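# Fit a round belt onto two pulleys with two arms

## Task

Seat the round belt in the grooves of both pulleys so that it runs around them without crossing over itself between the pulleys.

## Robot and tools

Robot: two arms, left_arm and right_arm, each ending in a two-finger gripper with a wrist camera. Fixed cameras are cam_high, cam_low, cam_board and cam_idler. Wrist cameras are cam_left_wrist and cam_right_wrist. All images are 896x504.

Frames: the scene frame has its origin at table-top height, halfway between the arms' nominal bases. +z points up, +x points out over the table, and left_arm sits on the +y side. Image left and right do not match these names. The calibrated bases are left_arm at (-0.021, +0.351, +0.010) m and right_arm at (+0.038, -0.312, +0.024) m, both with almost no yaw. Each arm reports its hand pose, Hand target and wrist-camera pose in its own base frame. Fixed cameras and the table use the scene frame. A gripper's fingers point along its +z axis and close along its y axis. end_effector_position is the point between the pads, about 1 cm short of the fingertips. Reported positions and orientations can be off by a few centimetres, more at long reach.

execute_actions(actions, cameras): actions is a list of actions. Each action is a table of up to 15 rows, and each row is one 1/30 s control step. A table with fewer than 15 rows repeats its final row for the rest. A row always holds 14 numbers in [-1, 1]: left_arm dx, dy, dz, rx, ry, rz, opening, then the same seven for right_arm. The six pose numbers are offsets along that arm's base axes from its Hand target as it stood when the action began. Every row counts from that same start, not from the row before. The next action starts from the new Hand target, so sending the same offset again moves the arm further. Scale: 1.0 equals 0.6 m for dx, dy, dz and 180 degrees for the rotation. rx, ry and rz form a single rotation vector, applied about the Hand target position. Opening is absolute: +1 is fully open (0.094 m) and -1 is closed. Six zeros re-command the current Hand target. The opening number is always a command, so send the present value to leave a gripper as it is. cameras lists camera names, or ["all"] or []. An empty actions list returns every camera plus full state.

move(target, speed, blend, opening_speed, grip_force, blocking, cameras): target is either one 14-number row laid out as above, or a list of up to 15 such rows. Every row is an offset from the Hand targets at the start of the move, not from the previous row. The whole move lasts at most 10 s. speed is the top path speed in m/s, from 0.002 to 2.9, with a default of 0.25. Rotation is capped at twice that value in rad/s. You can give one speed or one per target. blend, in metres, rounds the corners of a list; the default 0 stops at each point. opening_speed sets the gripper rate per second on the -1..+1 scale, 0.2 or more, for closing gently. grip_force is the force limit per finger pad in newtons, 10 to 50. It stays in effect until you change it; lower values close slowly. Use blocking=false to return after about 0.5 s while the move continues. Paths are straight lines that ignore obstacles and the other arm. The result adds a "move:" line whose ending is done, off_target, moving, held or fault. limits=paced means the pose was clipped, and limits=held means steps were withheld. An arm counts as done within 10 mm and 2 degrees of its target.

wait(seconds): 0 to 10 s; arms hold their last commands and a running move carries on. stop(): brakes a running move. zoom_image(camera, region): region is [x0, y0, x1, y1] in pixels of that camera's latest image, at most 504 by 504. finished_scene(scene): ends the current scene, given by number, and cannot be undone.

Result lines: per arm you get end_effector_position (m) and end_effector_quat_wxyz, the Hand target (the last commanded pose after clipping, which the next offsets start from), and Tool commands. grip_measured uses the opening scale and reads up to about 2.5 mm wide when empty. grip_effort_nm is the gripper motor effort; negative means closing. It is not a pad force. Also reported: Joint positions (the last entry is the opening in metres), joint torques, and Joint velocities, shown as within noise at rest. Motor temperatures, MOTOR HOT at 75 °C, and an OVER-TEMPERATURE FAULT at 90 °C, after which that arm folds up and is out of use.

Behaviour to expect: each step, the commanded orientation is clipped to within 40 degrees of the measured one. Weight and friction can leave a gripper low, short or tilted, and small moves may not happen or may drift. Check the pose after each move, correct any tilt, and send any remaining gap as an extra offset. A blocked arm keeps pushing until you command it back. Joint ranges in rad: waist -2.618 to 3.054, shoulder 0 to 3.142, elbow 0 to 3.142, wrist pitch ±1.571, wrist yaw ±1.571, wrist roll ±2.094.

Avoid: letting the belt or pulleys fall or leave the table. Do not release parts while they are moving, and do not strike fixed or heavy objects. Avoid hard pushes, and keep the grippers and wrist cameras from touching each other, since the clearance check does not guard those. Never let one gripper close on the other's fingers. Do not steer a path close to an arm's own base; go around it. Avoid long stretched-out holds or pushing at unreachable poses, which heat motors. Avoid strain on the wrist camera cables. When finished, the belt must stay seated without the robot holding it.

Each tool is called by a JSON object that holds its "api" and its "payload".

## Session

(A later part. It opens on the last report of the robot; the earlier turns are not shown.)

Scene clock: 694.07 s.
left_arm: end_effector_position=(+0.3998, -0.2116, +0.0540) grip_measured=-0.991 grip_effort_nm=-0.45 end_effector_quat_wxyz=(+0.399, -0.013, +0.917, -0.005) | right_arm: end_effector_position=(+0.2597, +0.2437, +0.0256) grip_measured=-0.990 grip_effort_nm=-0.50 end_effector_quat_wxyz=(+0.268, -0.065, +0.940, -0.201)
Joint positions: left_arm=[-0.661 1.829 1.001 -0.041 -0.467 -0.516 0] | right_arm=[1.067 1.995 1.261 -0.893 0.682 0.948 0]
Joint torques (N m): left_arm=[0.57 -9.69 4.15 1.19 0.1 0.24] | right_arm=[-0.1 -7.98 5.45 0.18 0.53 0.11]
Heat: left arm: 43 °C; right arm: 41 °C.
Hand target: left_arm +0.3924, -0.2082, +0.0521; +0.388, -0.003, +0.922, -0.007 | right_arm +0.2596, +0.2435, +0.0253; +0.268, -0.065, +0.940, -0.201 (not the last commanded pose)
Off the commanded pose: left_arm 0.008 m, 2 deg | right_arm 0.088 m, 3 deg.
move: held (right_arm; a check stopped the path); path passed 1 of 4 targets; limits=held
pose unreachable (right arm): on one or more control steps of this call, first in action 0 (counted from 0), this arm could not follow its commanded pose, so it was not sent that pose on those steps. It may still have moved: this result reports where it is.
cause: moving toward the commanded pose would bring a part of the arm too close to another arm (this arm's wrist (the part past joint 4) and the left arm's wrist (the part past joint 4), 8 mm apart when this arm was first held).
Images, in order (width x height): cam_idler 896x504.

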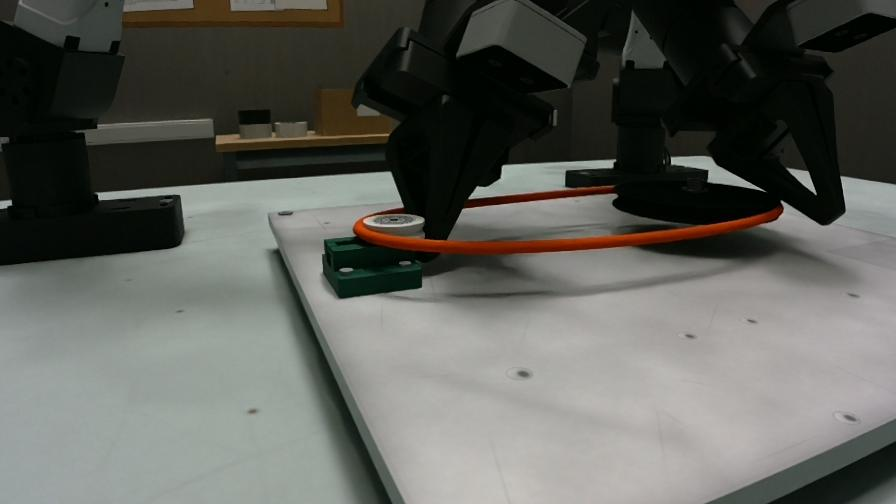

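{"api": "move", "payload": {"target": [[0,0,0,0,0,0,-1,0.004,-0.005,0.02,0.08,0,0,-1],[0,0,0,0,0,0,-1,0.004,-0.06,0.018,0.08,0,0,-1],[0,0,0,0,0,0,-1,0.004,-0.11,0.01,0.06,0,0,-1]], "speed": 0.07, "cameras": ["cam_idler"]}}

{"api": "zoom_image", "payload": {"camera": "cam_idler", "region": [280, 150, 480, 290]}}

Scene clock: 698.57 s.
left_arm: end_effector_position=(+0.3998, -0.2116, +0.0540) grip_measured=-0.991 grip_effort_nm=-0.45 end_effector_quat_wxyz=(+0.399, -0.013, +0.917, -0.005) | right_arm: end_effector_position=(+0.2599, +0.2332, +0.0330) grip_measured=-0.990 grip_effort_nm=-0.51 end_effector_quat_wxyz=(+0.273, -0.053, +0.960, -0.019)
Joint positions: left_arm=[-0.661 1.829 1.001 -0.041 -0.467 -0.516 0] | right_arm=[0.948 1.666 0.905 -0.469 0.446 0.759 0]
Joint torques (N m): left_arm=[0.55 -9.69 4.15 1.19 0.1 0.23] | right_arm=[-4.31 -7.36 3.08 -0.14 1.57 0.02]
Motor temperatures (°C): left_arm=[26 40 42 40 25 25 29] | right_arm=[26 41 35 29 27 27 28]
Heat: left arm: 42 °C; right arm: 41 °C.
Hand target: left_arm +0.3924, -0.2082, +0.0521; +0.388, -0.003, +0.922, -0.007 | right_arm +0.2619, +0.1775, +0.0313; +0.273, -0.040, +0.955, -0.112
Off the commanded pose: left_arm 0.008 m, 2 deg | right_arm 0.056 m, 11 deg.
move: off_target (right_arm)
Images, in order (width x height): cam_idler 896x504.

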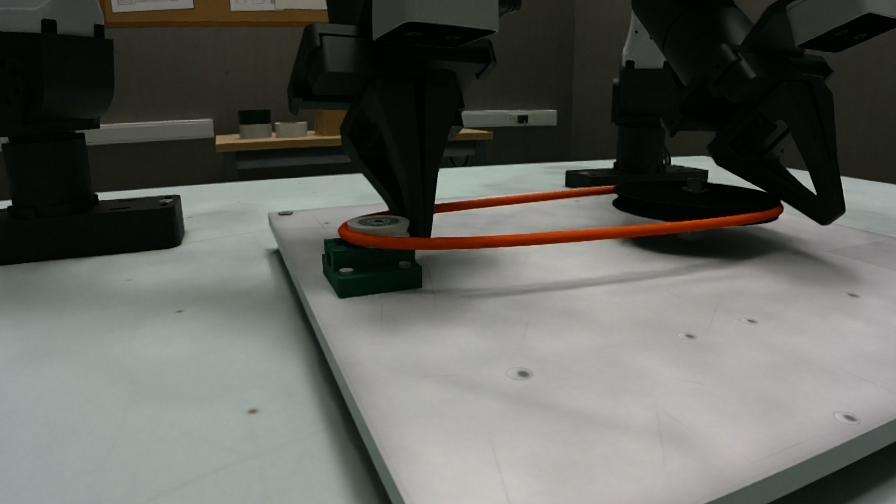

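Scaled by 2.520 from the camera's 896x504 image, which has a finer 1280x720 frame.

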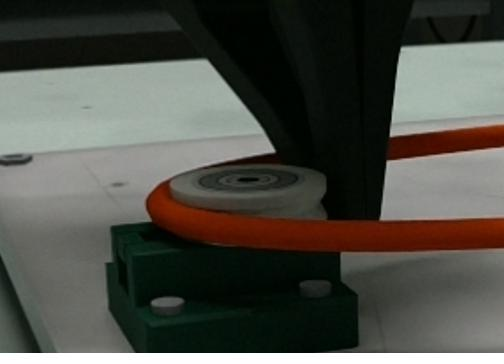

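{"api": "move", "payload": {"target": [[0,0,0,0,0,0,-1,0.0,-0.035,0.006,0.0,0,0,-1],[0,0,0,0,0,0,-1,0.0,-0.07,0.006,0.0,0,0,-1]], "speed": 0.05, "cameras": ["cam_idler"]}}

{"api": "zoom_image", "payload": {"camera": "cam_idler", "region": [280, 150, 480, 290]}}

{"api": "zoom_image", "payload": {"camera": "cam_idler", "region": [580, 160, 820, 290]}}

Scene clock: 702.13 s.
left_arm: end_effector_position=(+0.3998, -0.2115, +0.0539) grip_measured=-0.991 grip_effort_nm=-0.45 end_effector_quat_wxyz=(+0.399, -0.013, +0.917, -0.005) | right_arm: end_effector_position=(+0.2607, +0.1520, +0.0359) grip_measured=-0.990 grip_effort_nm=-0.50 end_effector_quat_wxyz=(+0.271, -0.049, +0.957, -0.091)
Joint positions: left_arm=[-0.66 1.829 1.001 -0.042 -0.466 -0.515 0] | right_arm=[0.81 1.511 0.753 -0.515 0.504 0.63 0]
Joint torques (N m): left_arm=[0.47 -9.69 4.15 1.2 0.09 0.22] | right_arm=[-0.28 -5.07 5.33 0.86 0.57 0.08]
Heat: left arm: 41 °C; right arm: 41 °C.
Hand target: left_arm +0.3923, -0.2083, +0.0521; +0.388, -0.003, +0.922, -0.007 | right_arm +0.2619, +0.1356, +0.0348; +0.273, -0.040, +0.955, -0.112
Off the commanded pose: left_arm 0.008 m, 2 deg | right_arm 0.017 m, 3 deg.
move: off_target (right_arm)
Images, in order (width x height): cam_idler 896x504.

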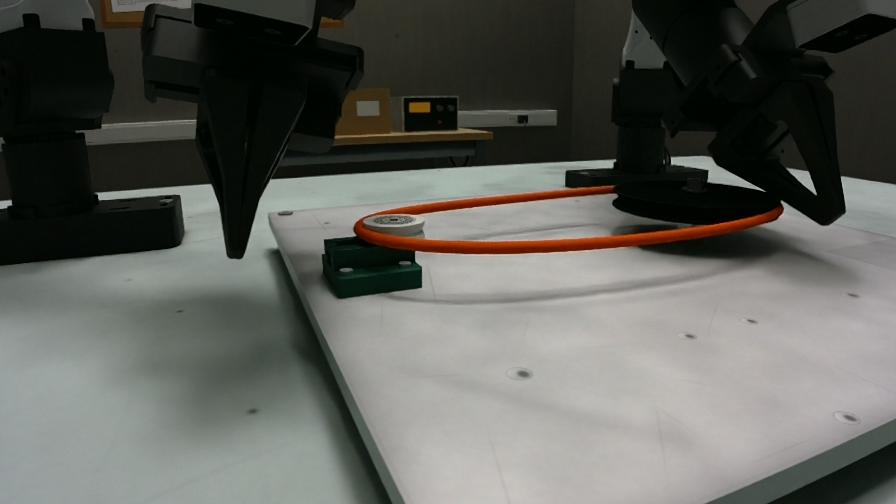

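Scaled by 2.520 from the camera's 896x504 image, which has a finer 1280x720 frame.

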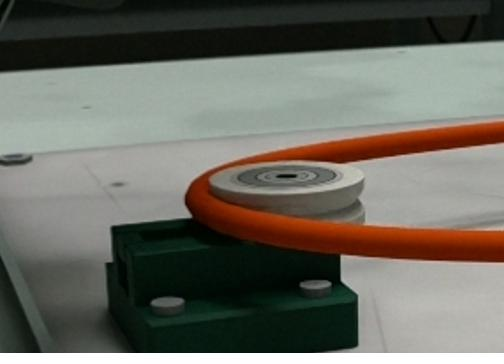

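Scaled by 2.100 from the camera's 896x504 image, which has a finer 1280x720 frame.

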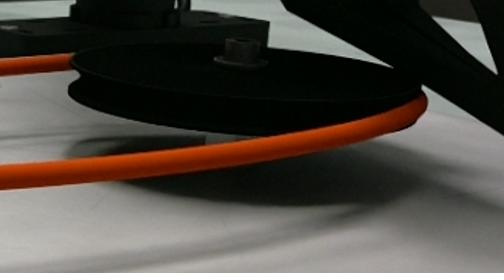

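{"api": "move", "payload": {"target": [[0,0,0,0,0,0,-1,0,0,0.1,0.06,0,0,0],[0,0,0,0,0,0,-1,0.004,0.136,0.1,0.06,0,0,0],[0,0,0,0,0,0,-1,0.004,0.136,0.045,0.06,0,0,0]], "speed": 0.15, "blend": [0.01,0,0], "cameras": ["cam_idler","cam_board","cam_right_wrist"]}}

{"api": "zoom_image", "payload": {"camera": "cam_idler", "region": [280, 150, 480, 290]}}

Scene clock: 707.37 s.
left_arm: end_effector_position=(+0.3998, -0.2115, +0.0539) grip_measured=-0.991 grip_effort_nm=-0.46 end_effector_quat_wxyz=(+0.399, -0.013, +0.917, -0.005) | right_arm: end_effector_position=(+0.2629, +0.2176, +0.0644) grip_measured=-0.002 grip_effort_nm=0.11 end_effector_quat_wxyz=(+0.270, -0.019, +0.963, -0.018)
Joint positions: left_arm=[-0.66 1.829 1.001 -0.042 -0.466 -0.515 0] | right_arm=[0.91 1.582 0.957 -0.609 0.44 0.795 0.047]
Joint torques (N m): left_arm=[0.47 -9.69 4.15 1.2 0.09 0.22] | right_arm=[0.12 -4.88 5.52 1.19 0.54 0.22]
Heat: left arm: 42 °C; right arm: 40 °C.
Hand target: left_arm +0.3923, -0.2083, +0.0521; +0.388, -0.003, +0.922, -0.007 | right_arm +0.2644, +0.2171, +0.0619; +0.276, -0.014, +0.961, -0.022
Off the commanded pose: left_arm 0.008 m, 2 deg | right_arm 0.003 m, 1 deg.
move: done
camera_calibration:
cam_right_wrist: T_world_to_cam=[[0.0253153, -0.998498, 0.0485967, 0.20949], [-0.993092, -0.0306903, -0.113254, 0.313922], [0.114575, -0.0453939, -0.992377, 0.134567], [0, 0, 0, 1]] pos_world=[0.291032, 0.224918, 0.158914]
Images, in order (width x height): cam_board 896x504, cam_idler 896x504, cam_right_wrist 896x504.

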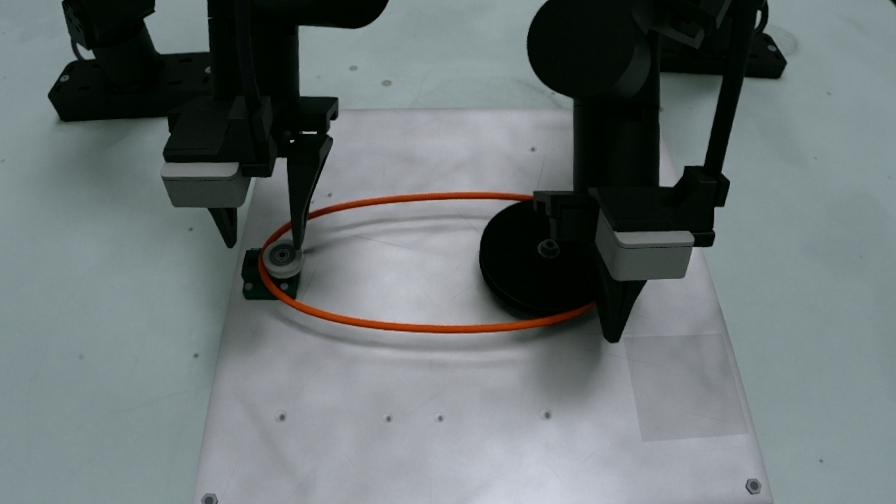

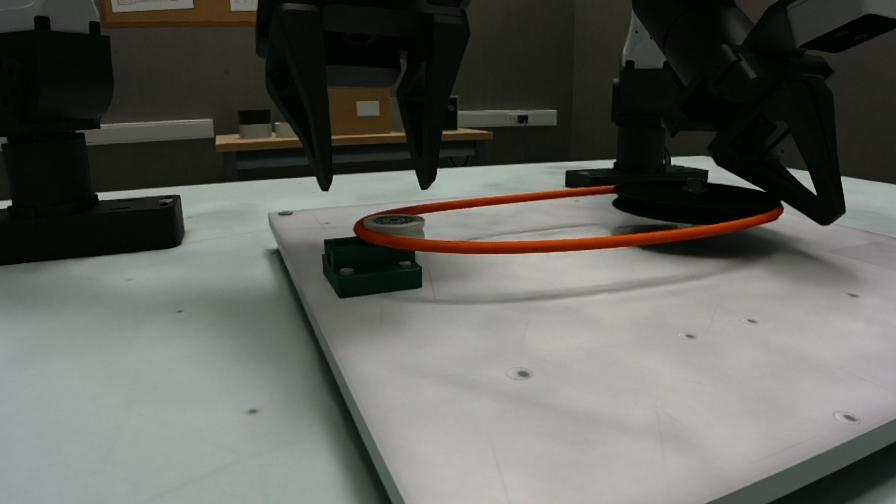

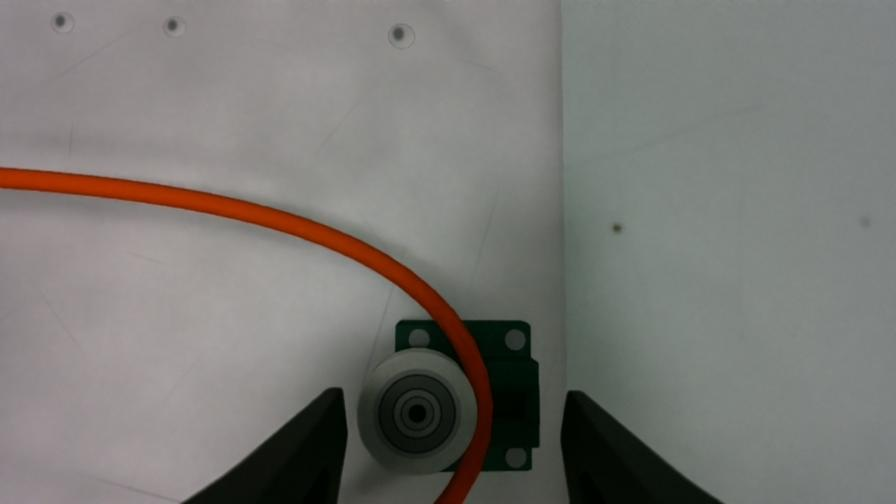

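Scaled by 2.520 from the camera's 896x504 image, which has a finer 1280x720 frame.

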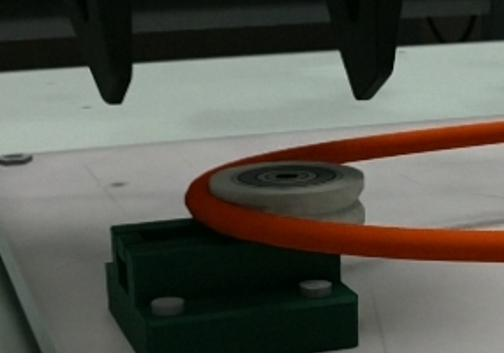

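{"api": "move", "payload": {"target": [[0,0,0,0,0,0,-1,0,0.004,-0.037,0,0,0,0],[0,0,0,0,0,0,-1,0,0.004,-0.037,0,0,0,-0.5]], "speed": 0.08, "opening_speed": 0.3, "grip_force": [50, 40], "cameras": ["cam_idler","cam_right_wrist"]}}

{"api": "zoom_image", "payload": {"camera": "cam_idler", "region": [280, 150, 480, 290]}}

Scene clock: 710.90 s.
left_arm: end_effector_position=(+0.3998, -0.2115, +0.0539) grip_measured=-0.991 grip_effort_nm=-0.46 end_effector_quat_wxyz=(+0.399, -0.013, +0.917, -0.005) | right_arm: end_effector_position=(+0.2662, +0.2253, +0.0461) grip_measured=-0.417 grip_effort_nm=-0.82 end_effector_quat_wxyz=(+0.279, -0.017, +0.960, -0.009)
Joint positions: left_arm=[-0.66 1.829 1.001 -0.042 -0.466 -0.515 0] | right_arm=[0.92 1.625 0.912 -0.497 0.446 0.801 0.027]
Joint torques (N m): left_arm=[0.47 -9.7 4.15 1.2 0.09 0.22] | right_arm=[-0.25 -4.94 5.2 1.04 0.5 0.18]
Heat: left arm: 43 °C; right arm: 40 °C.
Hand target: left_arm +0.3923, -0.2083, +0.0521; +0.388, -0.003, +0.922, -0.007 | right_arm +0.2644, +0.2197, +0.0398; +0.276, -0.014, +0.961, -0.021
Off the commanded pose: left_arm 0.008 m, 2 deg | right_arm 0.009 m, 2 deg.
grip_force (N): 50, 40
move: done
camera_calibration:
cam_right_wrist: T_world_to_cam=[[0.0270432, -0.999172, 0.0303818, 0.218493], [-0.990605, -0.0308624, -0.133226, 0.315604], [0.134054, -0.0264935, -0.99062, 0.106931], [0, 0, 0, 1]] pos_world=[0.292395, 0.230886, 0.141337]
Images, in order (width x height): cam_idler 896x504, cam_right_wrist 896x504.

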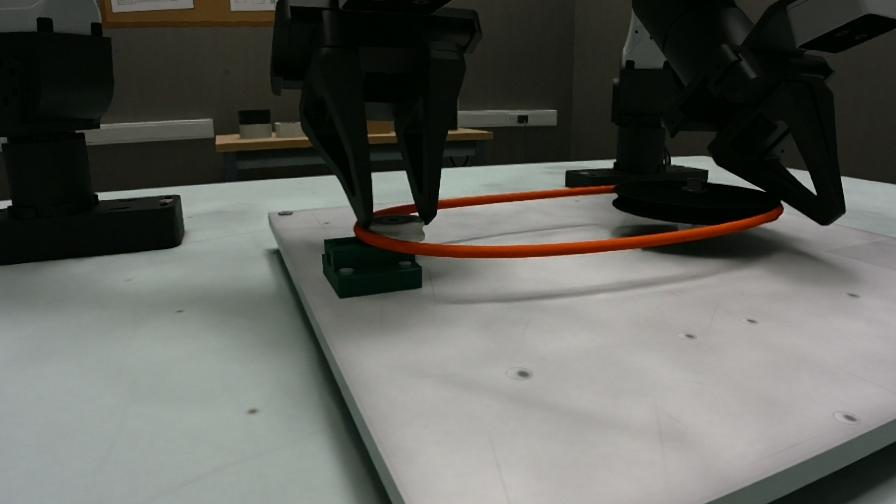

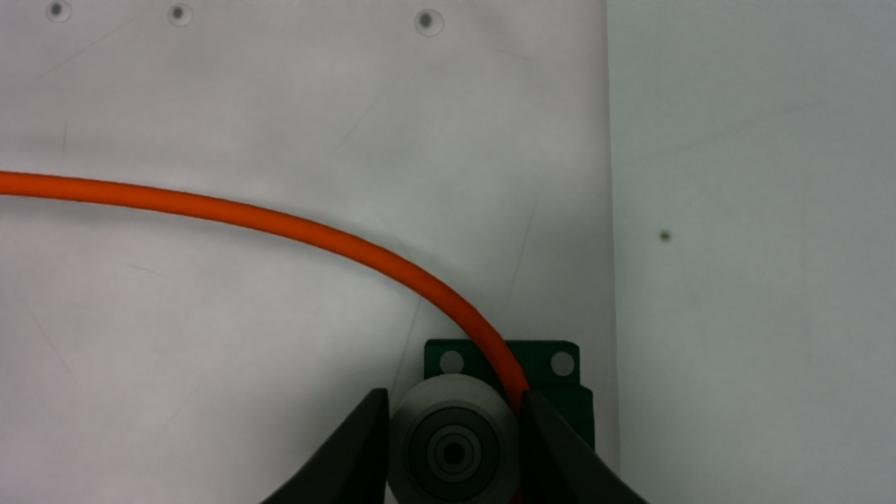

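Scaled by 2.520 from the camera's 896x504 image, which has a finer 1280x720 frame.

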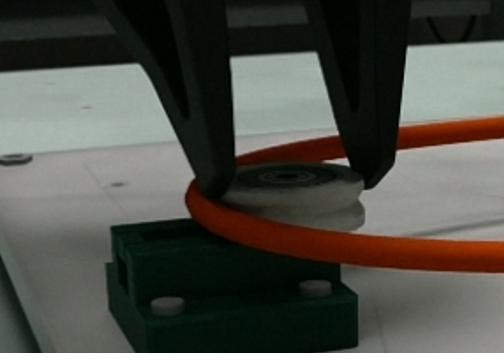

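{"api": "move", "payload": {"target": [[0,0,0,0,0,0,-1,0,-0.05,-0.005,0,0,0,-0.5],[0,0,0,0,0,0,-1,0,-0.09,-0.005,0,0,0,-0.5]], "speed": 0.05, "cameras": ["cam_idler","cam_right_wrist"]}}

{"api": "zoom_image", "payload": {"camera": "cam_idler", "region": [280, 150, 480, 290]}}

Scene clock: 714.73 s.
left_arm: end_effector_position=(+0.3998, -0.2115, +0.0539) grip_measured=-0.991 grip_effort_nm=-0.45 end_effector_quat_wxyz=(+0.399, -0.013, +0.917, -0.005) | right_arm: end_effector_position=(+0.2659, +0.1700, +0.0351) grip_measured=-0.498 grip_effort_nm=-0.07 end_effector_quat_wxyz=(+0.275, -0.014, +0.961, -0.020)
Joint positions: left_arm=[-0.66 1.829 1.001 -0.042 -0.466 -0.515 0] | right_arm=[0.789 1.495 0.733 -0.417 0.408 0.678 0.024]
Joint torques (N m): left_arm=[0.49 -9.7 4.14 1.2 0.09 0.22] | right_arm=[-0.81 -6.3 5.05 1.03 0.37 0.05]
Heat: left arm: 43 °C; right arm: 40 °C.
Hand target: left_arm +0.3923, -0.2083, +0.0521; +0.388, -0.003, +0.922, -0.007 | right_arm +0.2644, +0.1656, +0.0368; +0.276, -0.014, +0.961, -0.022
Off the commanded pose: left_arm 0.008 m, 2 deg | right_arm 0.005 m, 0 deg.
grip_force (N): 50, 40
move: done
camera_calibration:
cam_right_wrist: T_world_to_cam=[[0.0156213, -0.99868, 0.0489296, 0.165849], [-0.992026, -0.021601, -0.124172, 0.310642], [0.125065, -0.0465996, -0.991054, 0.100355], [0, 0, 0, 1]] pos_world=[0.293023, 0.177017, 0.129915]
Images, in order (width x height): cam_idler 896x504, cam_right_wrist 896x504.

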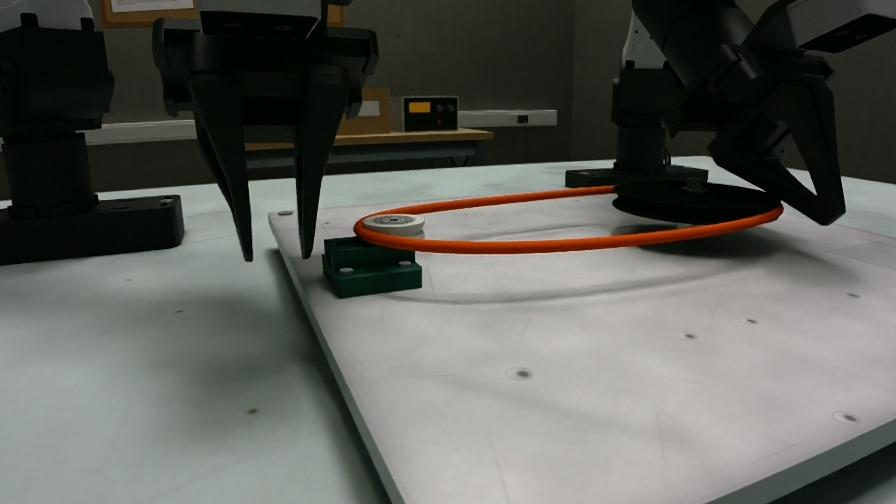

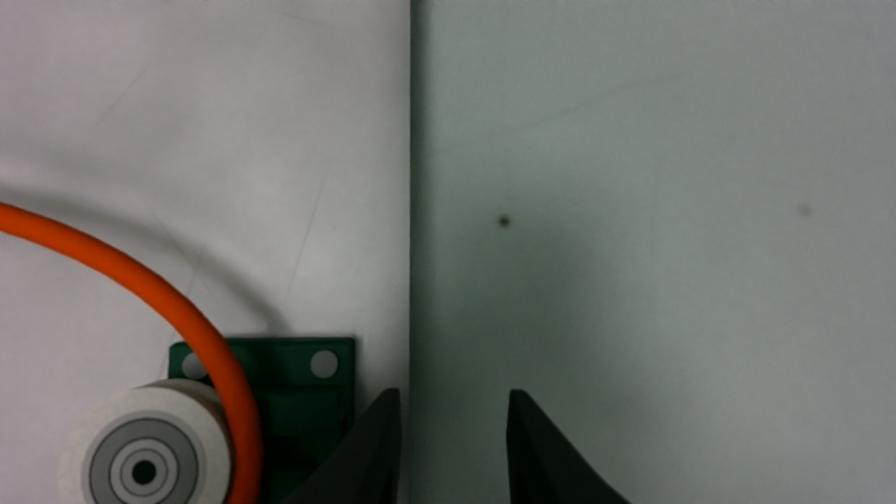

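Scaled by 2.520 from the camera's 896x504 image, which has a finer 1280x720 frame.

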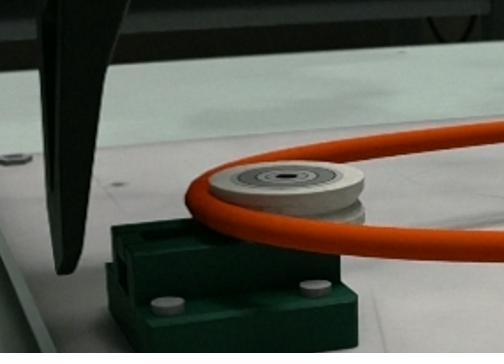

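{"api": "move", "payload": {"target": [[0,0,0,0,0,0,-1,-0.005,0,0.07,0,0,0,0.2],[0,0,0,0,0,0,-1,-0.018,0.097,0.07,0,0,0,0.2],[0,0,0,0,0,0,-1,-0.018,0.097,-0.004,0,0,0,0.2]], "speed": 0.15, "blend": [0.01,0,0], "cameras": ["cam_idler","cam_right_wrist"]}}

{"api": "zoom_image", "payload": {"camera": "cam_idler", "region": [280, 150, 480, 290]}}

Scene clock: 717.87 s.
left_arm: end_effector_position=(+0.3998, -0.2115, +0.0539) grip_measured=-0.991 grip_effort_nm=-0.46 end_effector_quat_wxyz=(+0.399, -0.013, +0.917, -0.005) | right_arm: end_effector_position=(+0.2505, +0.2216, +0.0355) grip_measured=+0.198 grip_effort_nm=0.11 end_effector_quat_wxyz=(+0.265, -0.020, +0.964, -0.025)
Joint positions: left_arm=[-0.66 1.829 1.001 -0.042 -0.466 -0.515 0] | right_arm=[0.955 1.633 0.89 -0.528 0.456 0.844 0.056]
Joint torques (N m): left_arm=[0.47 -9.7 4.15 1.2 0.09 0.22] | right_arm=[-0.01 -5.12 5.3 1.27 0.54 0.24]
Heat: left arm: 44 °C; right arm: 40 °C.
Hand target: left_arm +0.3923, -0.2083, +0.0521; +0.388, -0.003, +0.922, -0.007 | right_arm +0.2536, +0.2239, +0.0344; +0.276, -0.014, +0.961, -0.021
Off the commanded pose: left_arm 0.008 m, 2 deg | right_arm 0.004 m, 1 deg.
grip_force (N): 50, 40
move: done
camera_calibration:
cam_right_wrist: T_world_to_cam=[[0.0245247, -0.997817, 0.0613145, 0.214732], [-0.994045, -0.030854, -0.104511, 0.298436], [0.106175, -0.0583863, -0.992632, 0.112503], [0, 0, 0, 1]] pos_world=[0.279448, 0.23004, 0.129698]
Images, in order (width x height): cam_idler 896x504, cam_right_wrist 896x504.

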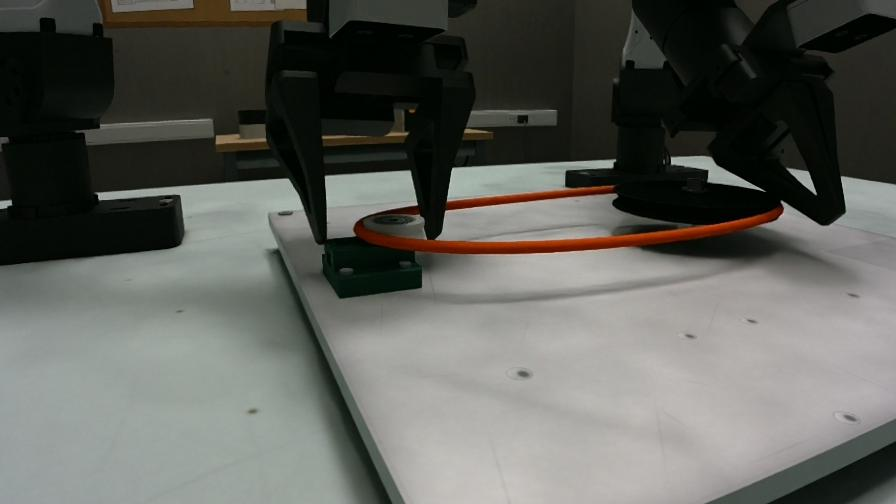

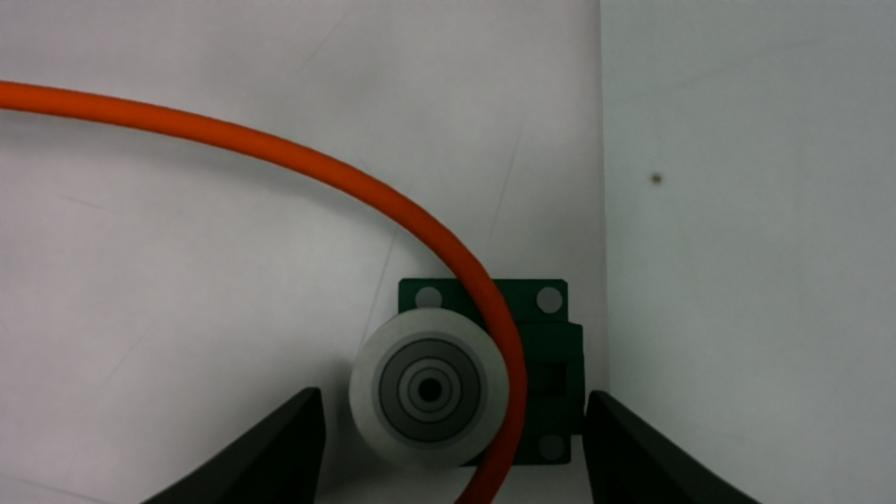

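Scaled by 2.520 from the camera's 896x504 image, which has a finer 1280x720 frame.

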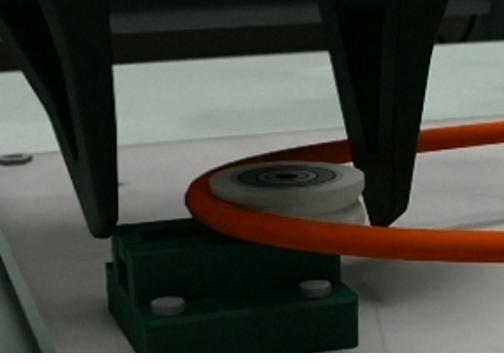

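{"api": "move", "payload": {"target": [[0,0,0,0,0,0,-1,0,0.002,0,0,0,0,-0.6],[0,0,0,0,0,0,-1,0,-0.04,0,-0.02,0,0,-0.6],[0,0,0,0,0,0,-1,0,-0.07,-0.003,-0.04,0,0,-0.6]], "speed": 0.05, "opening_speed": 0.4, "grip_force": 50, "cameras": ["cam_idler","cam_right_wrist","cam_low"]}}

{"api": "zoom_image", "payload": {"camera": "cam_idler", "region": [280, 150, 480, 290]}}

{"api": "zoom_image", "payload": {"camera": "cam_idler", "region": [580, 160, 820, 290]}}

Scene clock: 722.63 s.
left_arm: end_effector_position=(+0.3998, -0.2115, +0.0539) grip_measured=-0.991 grip_effort_nm=-0.45 end_effector_quat_wxyz=(+0.399, -0.013, +0.917, -0.005) | right_arm: end_effector_position=(+0.2515, +0.2108, +0.0343) grip_measured=-0.189 grip_effort_nm=-1.01 end_effector_quat_wxyz=(+0.274, -0.031, +0.961, -0.037)
Joint positions: left_arm=[-0.66 1.829 1.001 -0.042 -0.466 -0.515 0] | right_arm=[0.944 1.612 0.854 -0.509 0.478 0.805 0.038]
Joint torques (N m): left_arm=[0.47 -9.69 4.15 1.2 0.09 0.22] | right_arm=[-3.33 -6.69 3.48 0.44 0.9 -0.24]
Heat: left arm: 44 °C; right arm: 40 °C.
Hand target: left_arm +0.3923, -0.2083, +0.0521; +0.388, -0.003, +0.922, -0.007 | right_arm +0.2536, +0.1818, +0.0326; +0.274, -0.031, +0.958, -0.082
Off the commanded pose: left_arm 0.008 m, 2 deg | right_arm 0.029 m, 5 deg.
move: off_target (right_arm)
camera_calibration:
cam_right_wrist: T_world_to_cam=[[0.0379989, -0.995089, 0.0913965, 0.199057], [-0.991521, -0.0489197, -0.120384, 0.302514], [0.124264, -0.0860471, -0.988511, 0.111724], [0, 0, 0, 1]] pos_world=[0.278501, 0.222491, 0.128666]
Images, in order (width x height): cam_low 896x504, cam_idler 896x504, cam_right_wrist 896x504.

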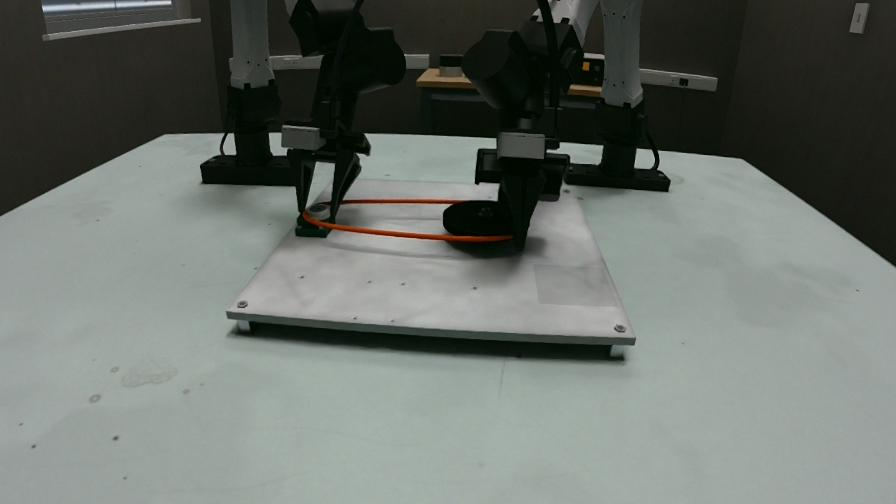

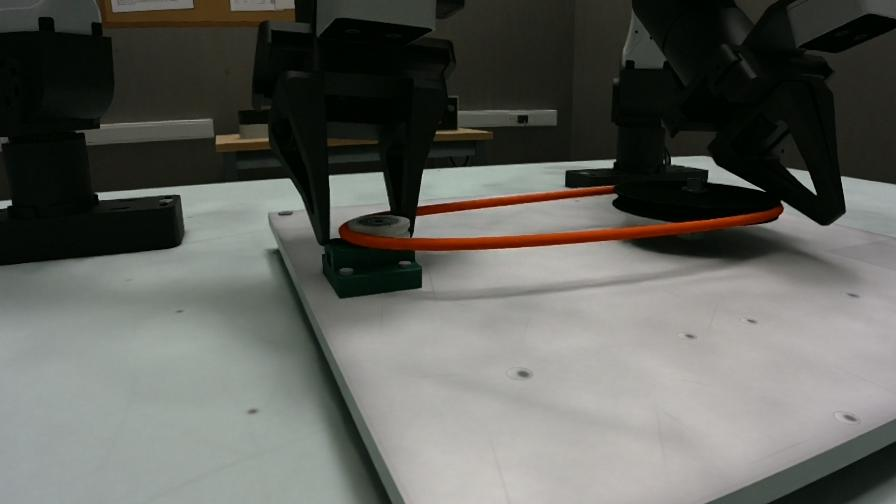

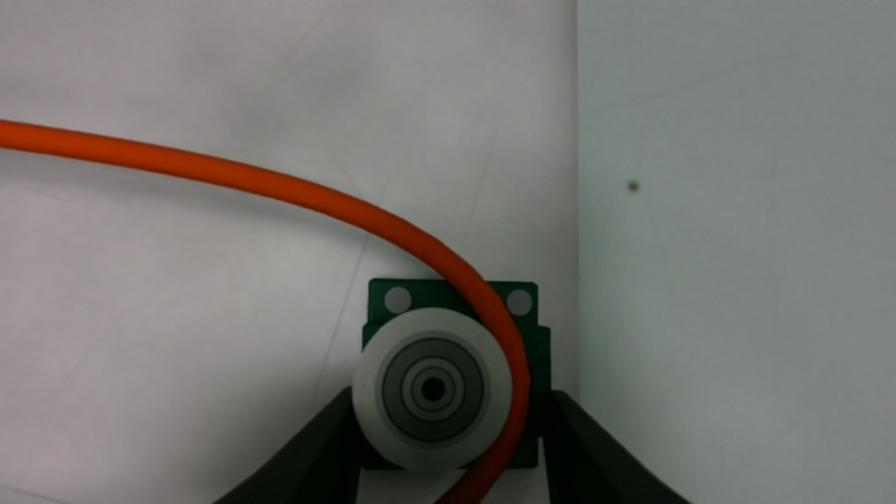

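Scaled by 2.520 from the camera's 896x504 image, which has a finer 1280x720 frame.

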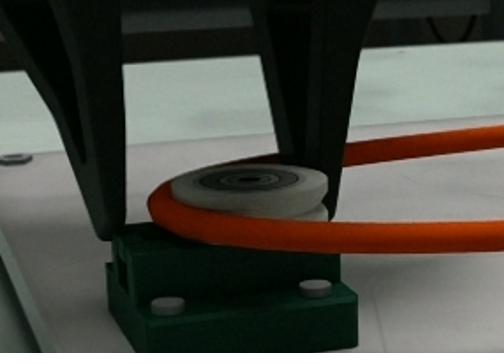

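Scaled by 2.100 from the camera's 896x504 image, which has a finer 1280x720 frame.

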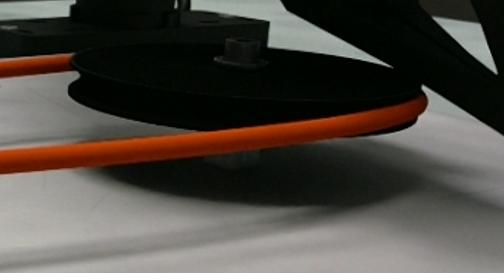

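{"api": "move", "payload": {"target": [[0,0,0,0,0,0,-1,0,-0.02,0.012,0,0,0,-0.6],[0,0,0,0,0,0,-1,0,-0.05,0.01,0,0,0,-0.6]], "speed": 0.05, "cameras": ["cam_idler"]}}

{"api": "zoom_image", "payload": {"camera": "cam_idler", "region": [280, 150, 480, 290]}}

{"api": "zoom_image", "payload": {"camera": "cam_idler", "region": [580, 160, 820, 290]}}

Scene clock: 725.13 s.
left_arm: end_effector_position=(+0.3998, -0.2115, +0.0539) grip_measured=-0.991 grip_effort_nm=-0.46 end_effector_quat_wxyz=(+0.399, -0.013, +0.917, -0.005) | right_arm: end_effector_position=(+0.2508, +0.2071, +0.0347) grip_measured=-0.194 grip_effort_nm=-1.00 end_effector_quat_wxyz=(+0.267, -0.049, +0.962, +0.005)
Joint positions: left_arm=[-0.66 1.829 1.001 -0.042 -0.466 -0.515 0] | right_arm=[0.893 1.535 0.777 -0.425 0.386 0.715 0.038]
Joint torques (N m): left_arm=[0.47 -9.7 4.14 1.2 0.09 0.22] | right_arm=[-4.89 -8.4 3.56 -0.05 1.57 -0.11]
Motor temperatures (°C): left_arm=[26 45 39 40 25 25 29] | right_arm=[26 40 34 29 26 27 28]
Heat: left arm: 45 °C; right arm: 40 °C.
Hand target: left_arm +0.3923, -0.2083, +0.0521; +0.388, -0.003, +0.922, -0.007 | right_arm +0.2536, +0.1518, +0.0386; +0.274, -0.031, +0.958, -0.082
Off the commanded pose: left_arm 0.008 m, 2 deg | right_arm 0.056 m, 10 deg.
move: off_target (right_arm)
Images, in order (width x height): cam_idler 896x504.

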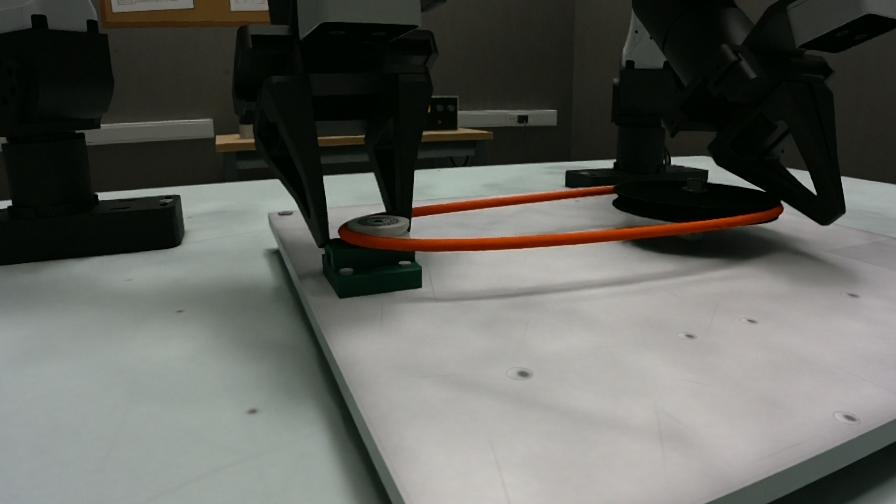

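Scaled by 2.520 from the camera's 896x504 image, which has a finer 1280x720 frame.

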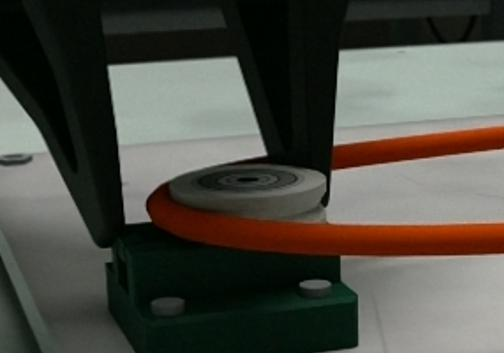

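Scaled by 2.100 from the camera's 896x504 image, which has a finer 1280x720 frame.

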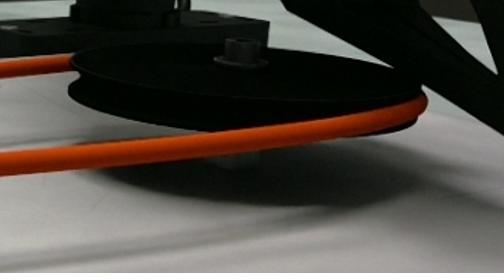

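{"api": "move", "payload": {"target": [[0,0,0,0,0,0,-1,0,0.09,0,0,0,0,-0.05],[0,0,0,0,0,0,-1,0,0.09,0.012,0,0,0,-0.05],[0,0,0,0,0,0,-1,0,0.09,0.012,0,0,0,-0.6],[0,0,0,0,0,0,-1,0,0.05,0.012,0,0,0,-0.6]], "speed": 0.06, "opening_speed": 0.6, "cameras": ["cam_idler","cam_right_wrist"]}}

{"api": "zoom_image", "payload": {"camera": "cam_idler", "region": [280, 150, 480, 290]}}

{"api": "zoom_image", "payload": {"camera": "cam_idler", "region": [580, 160, 820, 290]}}

Scene clock: 730.60 s.
left_arm: end_effector_position=(+0.3999, -0.2102, +0.0535) grip_measured=-0.991 grip_effort_nm=-0.46 end_effector_quat_wxyz=(+0.398, -0.013, +0.917, -0.004) | right_arm: end_effector_position=(+0.2518, +0.1969, +0.0431) grip_measured=-0.598 grip_effort_nm=-0.08 end_effector_quat_wxyz=(+0.265, -0.035, +0.962, -0.059)
Joint positions: left_arm=[-0.658 1.829 1.001 -0.044 -0.466 -0.514 0] | right_arm=[0.92 1.585 0.873 -0.589 0.485 0.781 0.019]
Joint torques (N m): left_arm=[0.28 -9.7 4.15 1.22 0.09 0.22] | right_arm=[-1.44 -6.91 4.4 0.64 0.85 0.08]
Heat: left arm: 45 °C; right arm: 40 °C.
Hand target: left_arm +0.3924, -0.2082, +0.0522; +0.388, -0.003, +0.922, -0.007 | right_arm +0.2536, +0.1818, +0.0458; +0.274, -0.031, +0.958, -0.082
Off the commanded pose: left_arm 0.008 m, 2 deg | right_arm 0.015 m, 3 deg.
move: off_target (right_arm); target 3's new opening was sent with right_arm's hand 0.012 m and 3 deg from that target
camera_calibration:
cam_right_wrist: T_world_to_cam=[[0.0344949, -0.990339, 0.13431, 0.182415], [-0.993557, -0.0484987, -0.102431, 0.302904], [0.107955, -0.129912, -0.985631, 0.131777], [0, 0, 0, 1]] pos_world=[0.280434, 0.212463, 0.13641]
Images, in order (width x height): cam_idler 896x504, cam_right_wrist 896x504.

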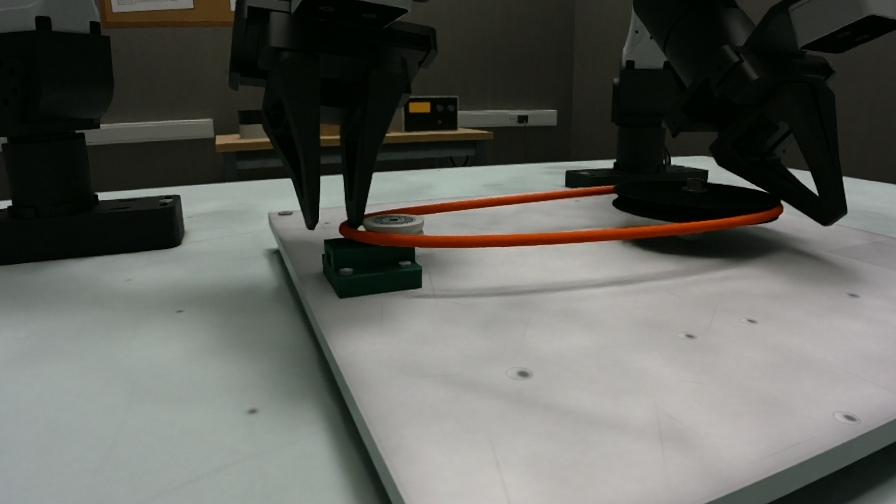

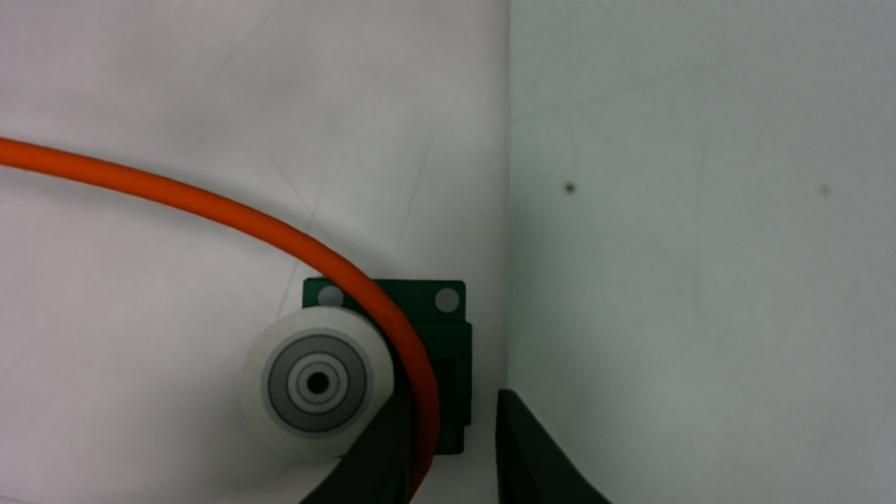

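Scaled by 2.520 from the camera's 896x504 image, which has a finer 1280x720 frame.

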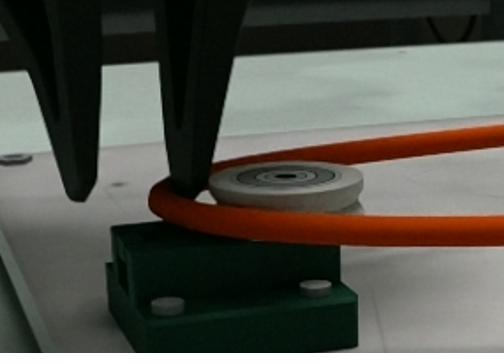

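Scaled by 2.100 from the camera's 896x504 image, which has a finer 1280x720 frame.

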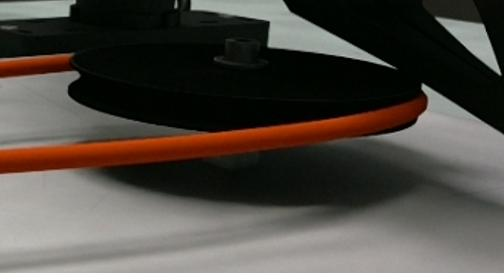

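{"api": "move", "payload": {"target": [[0,0,0,0,0,0,-1,0,0,-0.004,0,0,0,-1],[0,0,0,0,0,0,-1,-0.015,-0.02,0.0,0.02,0,-0.12,-1],[0,0,0,0,0,0,-1,-0.033,0.0,0.0,0.04,-0.0,-0.25,-1],[0,0,0,0,0,0,-1,-0.033,0.042,-0.008,0.04,-0.03,-0.31,-1]], "speed": 0.06, "opening_speed": 0.6, "blend": [0,0.005,0.005,0], "cameras": ["cam_idler","cam_board"]}}

{"api": "zoom_image", "payload": {"camera": "cam_idler", "region": [280, 150, 480, 290]}}

{"api": "zoom_image", "payload": {"camera": "cam_board", "region": [200, 150, 400, 320]}}

{"api": "zoom_image", "payload": {"camera": "cam_idler", "region": [580, 160, 820, 290]}}

Scene clock: 744.57 s.
left_arm: end_effector_position=(+0.4000, -0.2107, +0.0535) grip_measured=-0.991 grip_effort_nm=-0.45 end_effector_quat_wxyz=(+0.398, -0.013, +0.917, -0.005) | right_arm: end_effector_position=(+0.2347, +0.2108, +0.0406) grip_measured=-0.945 grip_effort_nm=-1.01 end_effector_quat_wxyz=(+0.242, +0.441, +0.855, -0.128)
Joint positions: left_arm=[-0.658 1.829 1.001 -0.043 -0.464 -0.514 0] | right_arm=[1.003 1.971 1.34 -1.173 0.507 2.016 0.003]
Joint torques (N m): left_arm=[0.28 -9.69 4.15 1.21 0.07 0.22] | right_arm=[0.09 -6.01 6.35 -0.64 0.58 0.32]
Heat: left arm: 46 °C; right arm: 39 °C.
Hand target: left_arm +0.3924, -0.2081, +0.0522; +0.388, -0.003, +0.922, -0.007 | right_arm +0.2338, +0.2069, +0.0411; +0.249, +0.440, +0.851, -0.144
Off the commanded pose: left_arm 0.008 m, 2 deg | right_arm 0.004 m, 2 deg.
move: done
Images, in order (width x height): cam_board 896x504, cam_idler 896x504.

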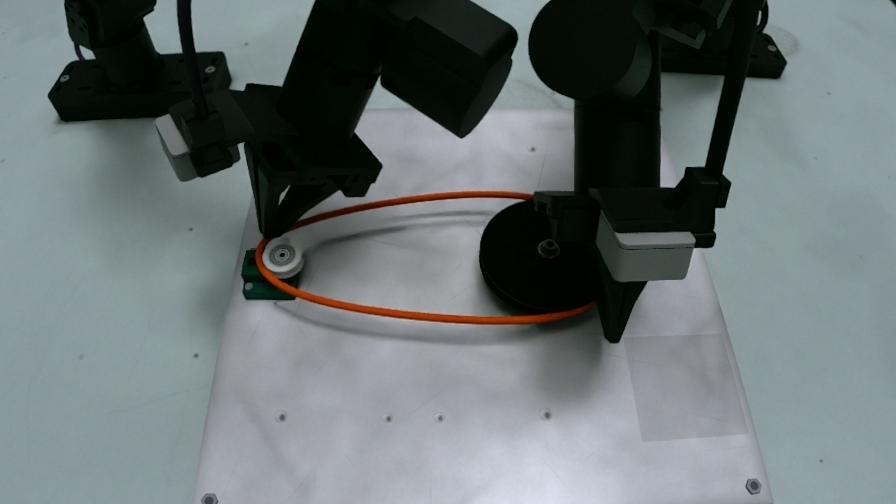

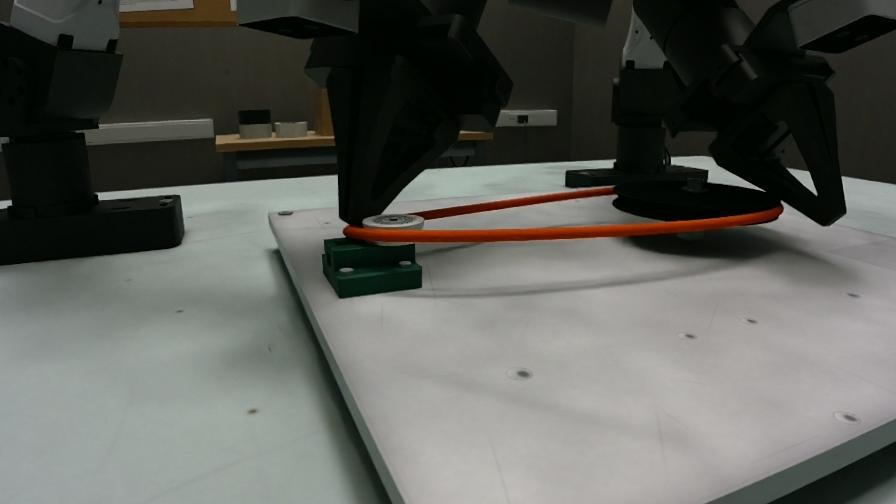

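Scaled by 2.520 from the camera's 896x504 image, which has a finer 1280x720 frame.

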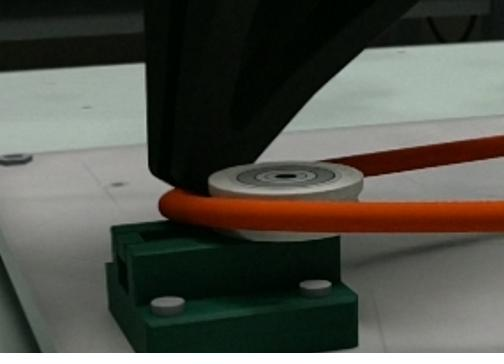

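Scaled by 2.520 from the camera's 896x504 image, which has a finer 1280x720 frame.

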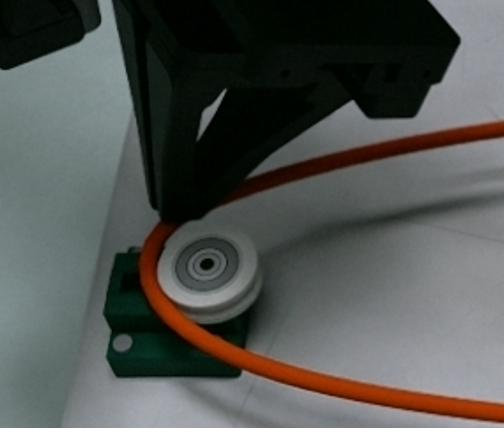

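Scaled by 2.100 from the camera's 896x504 image, which has a finer 1280x720 frame.

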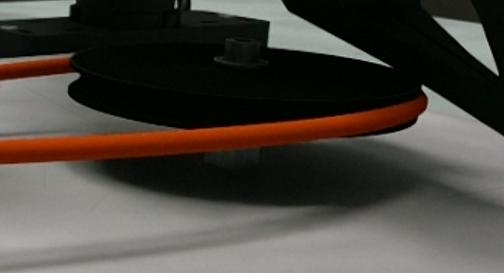

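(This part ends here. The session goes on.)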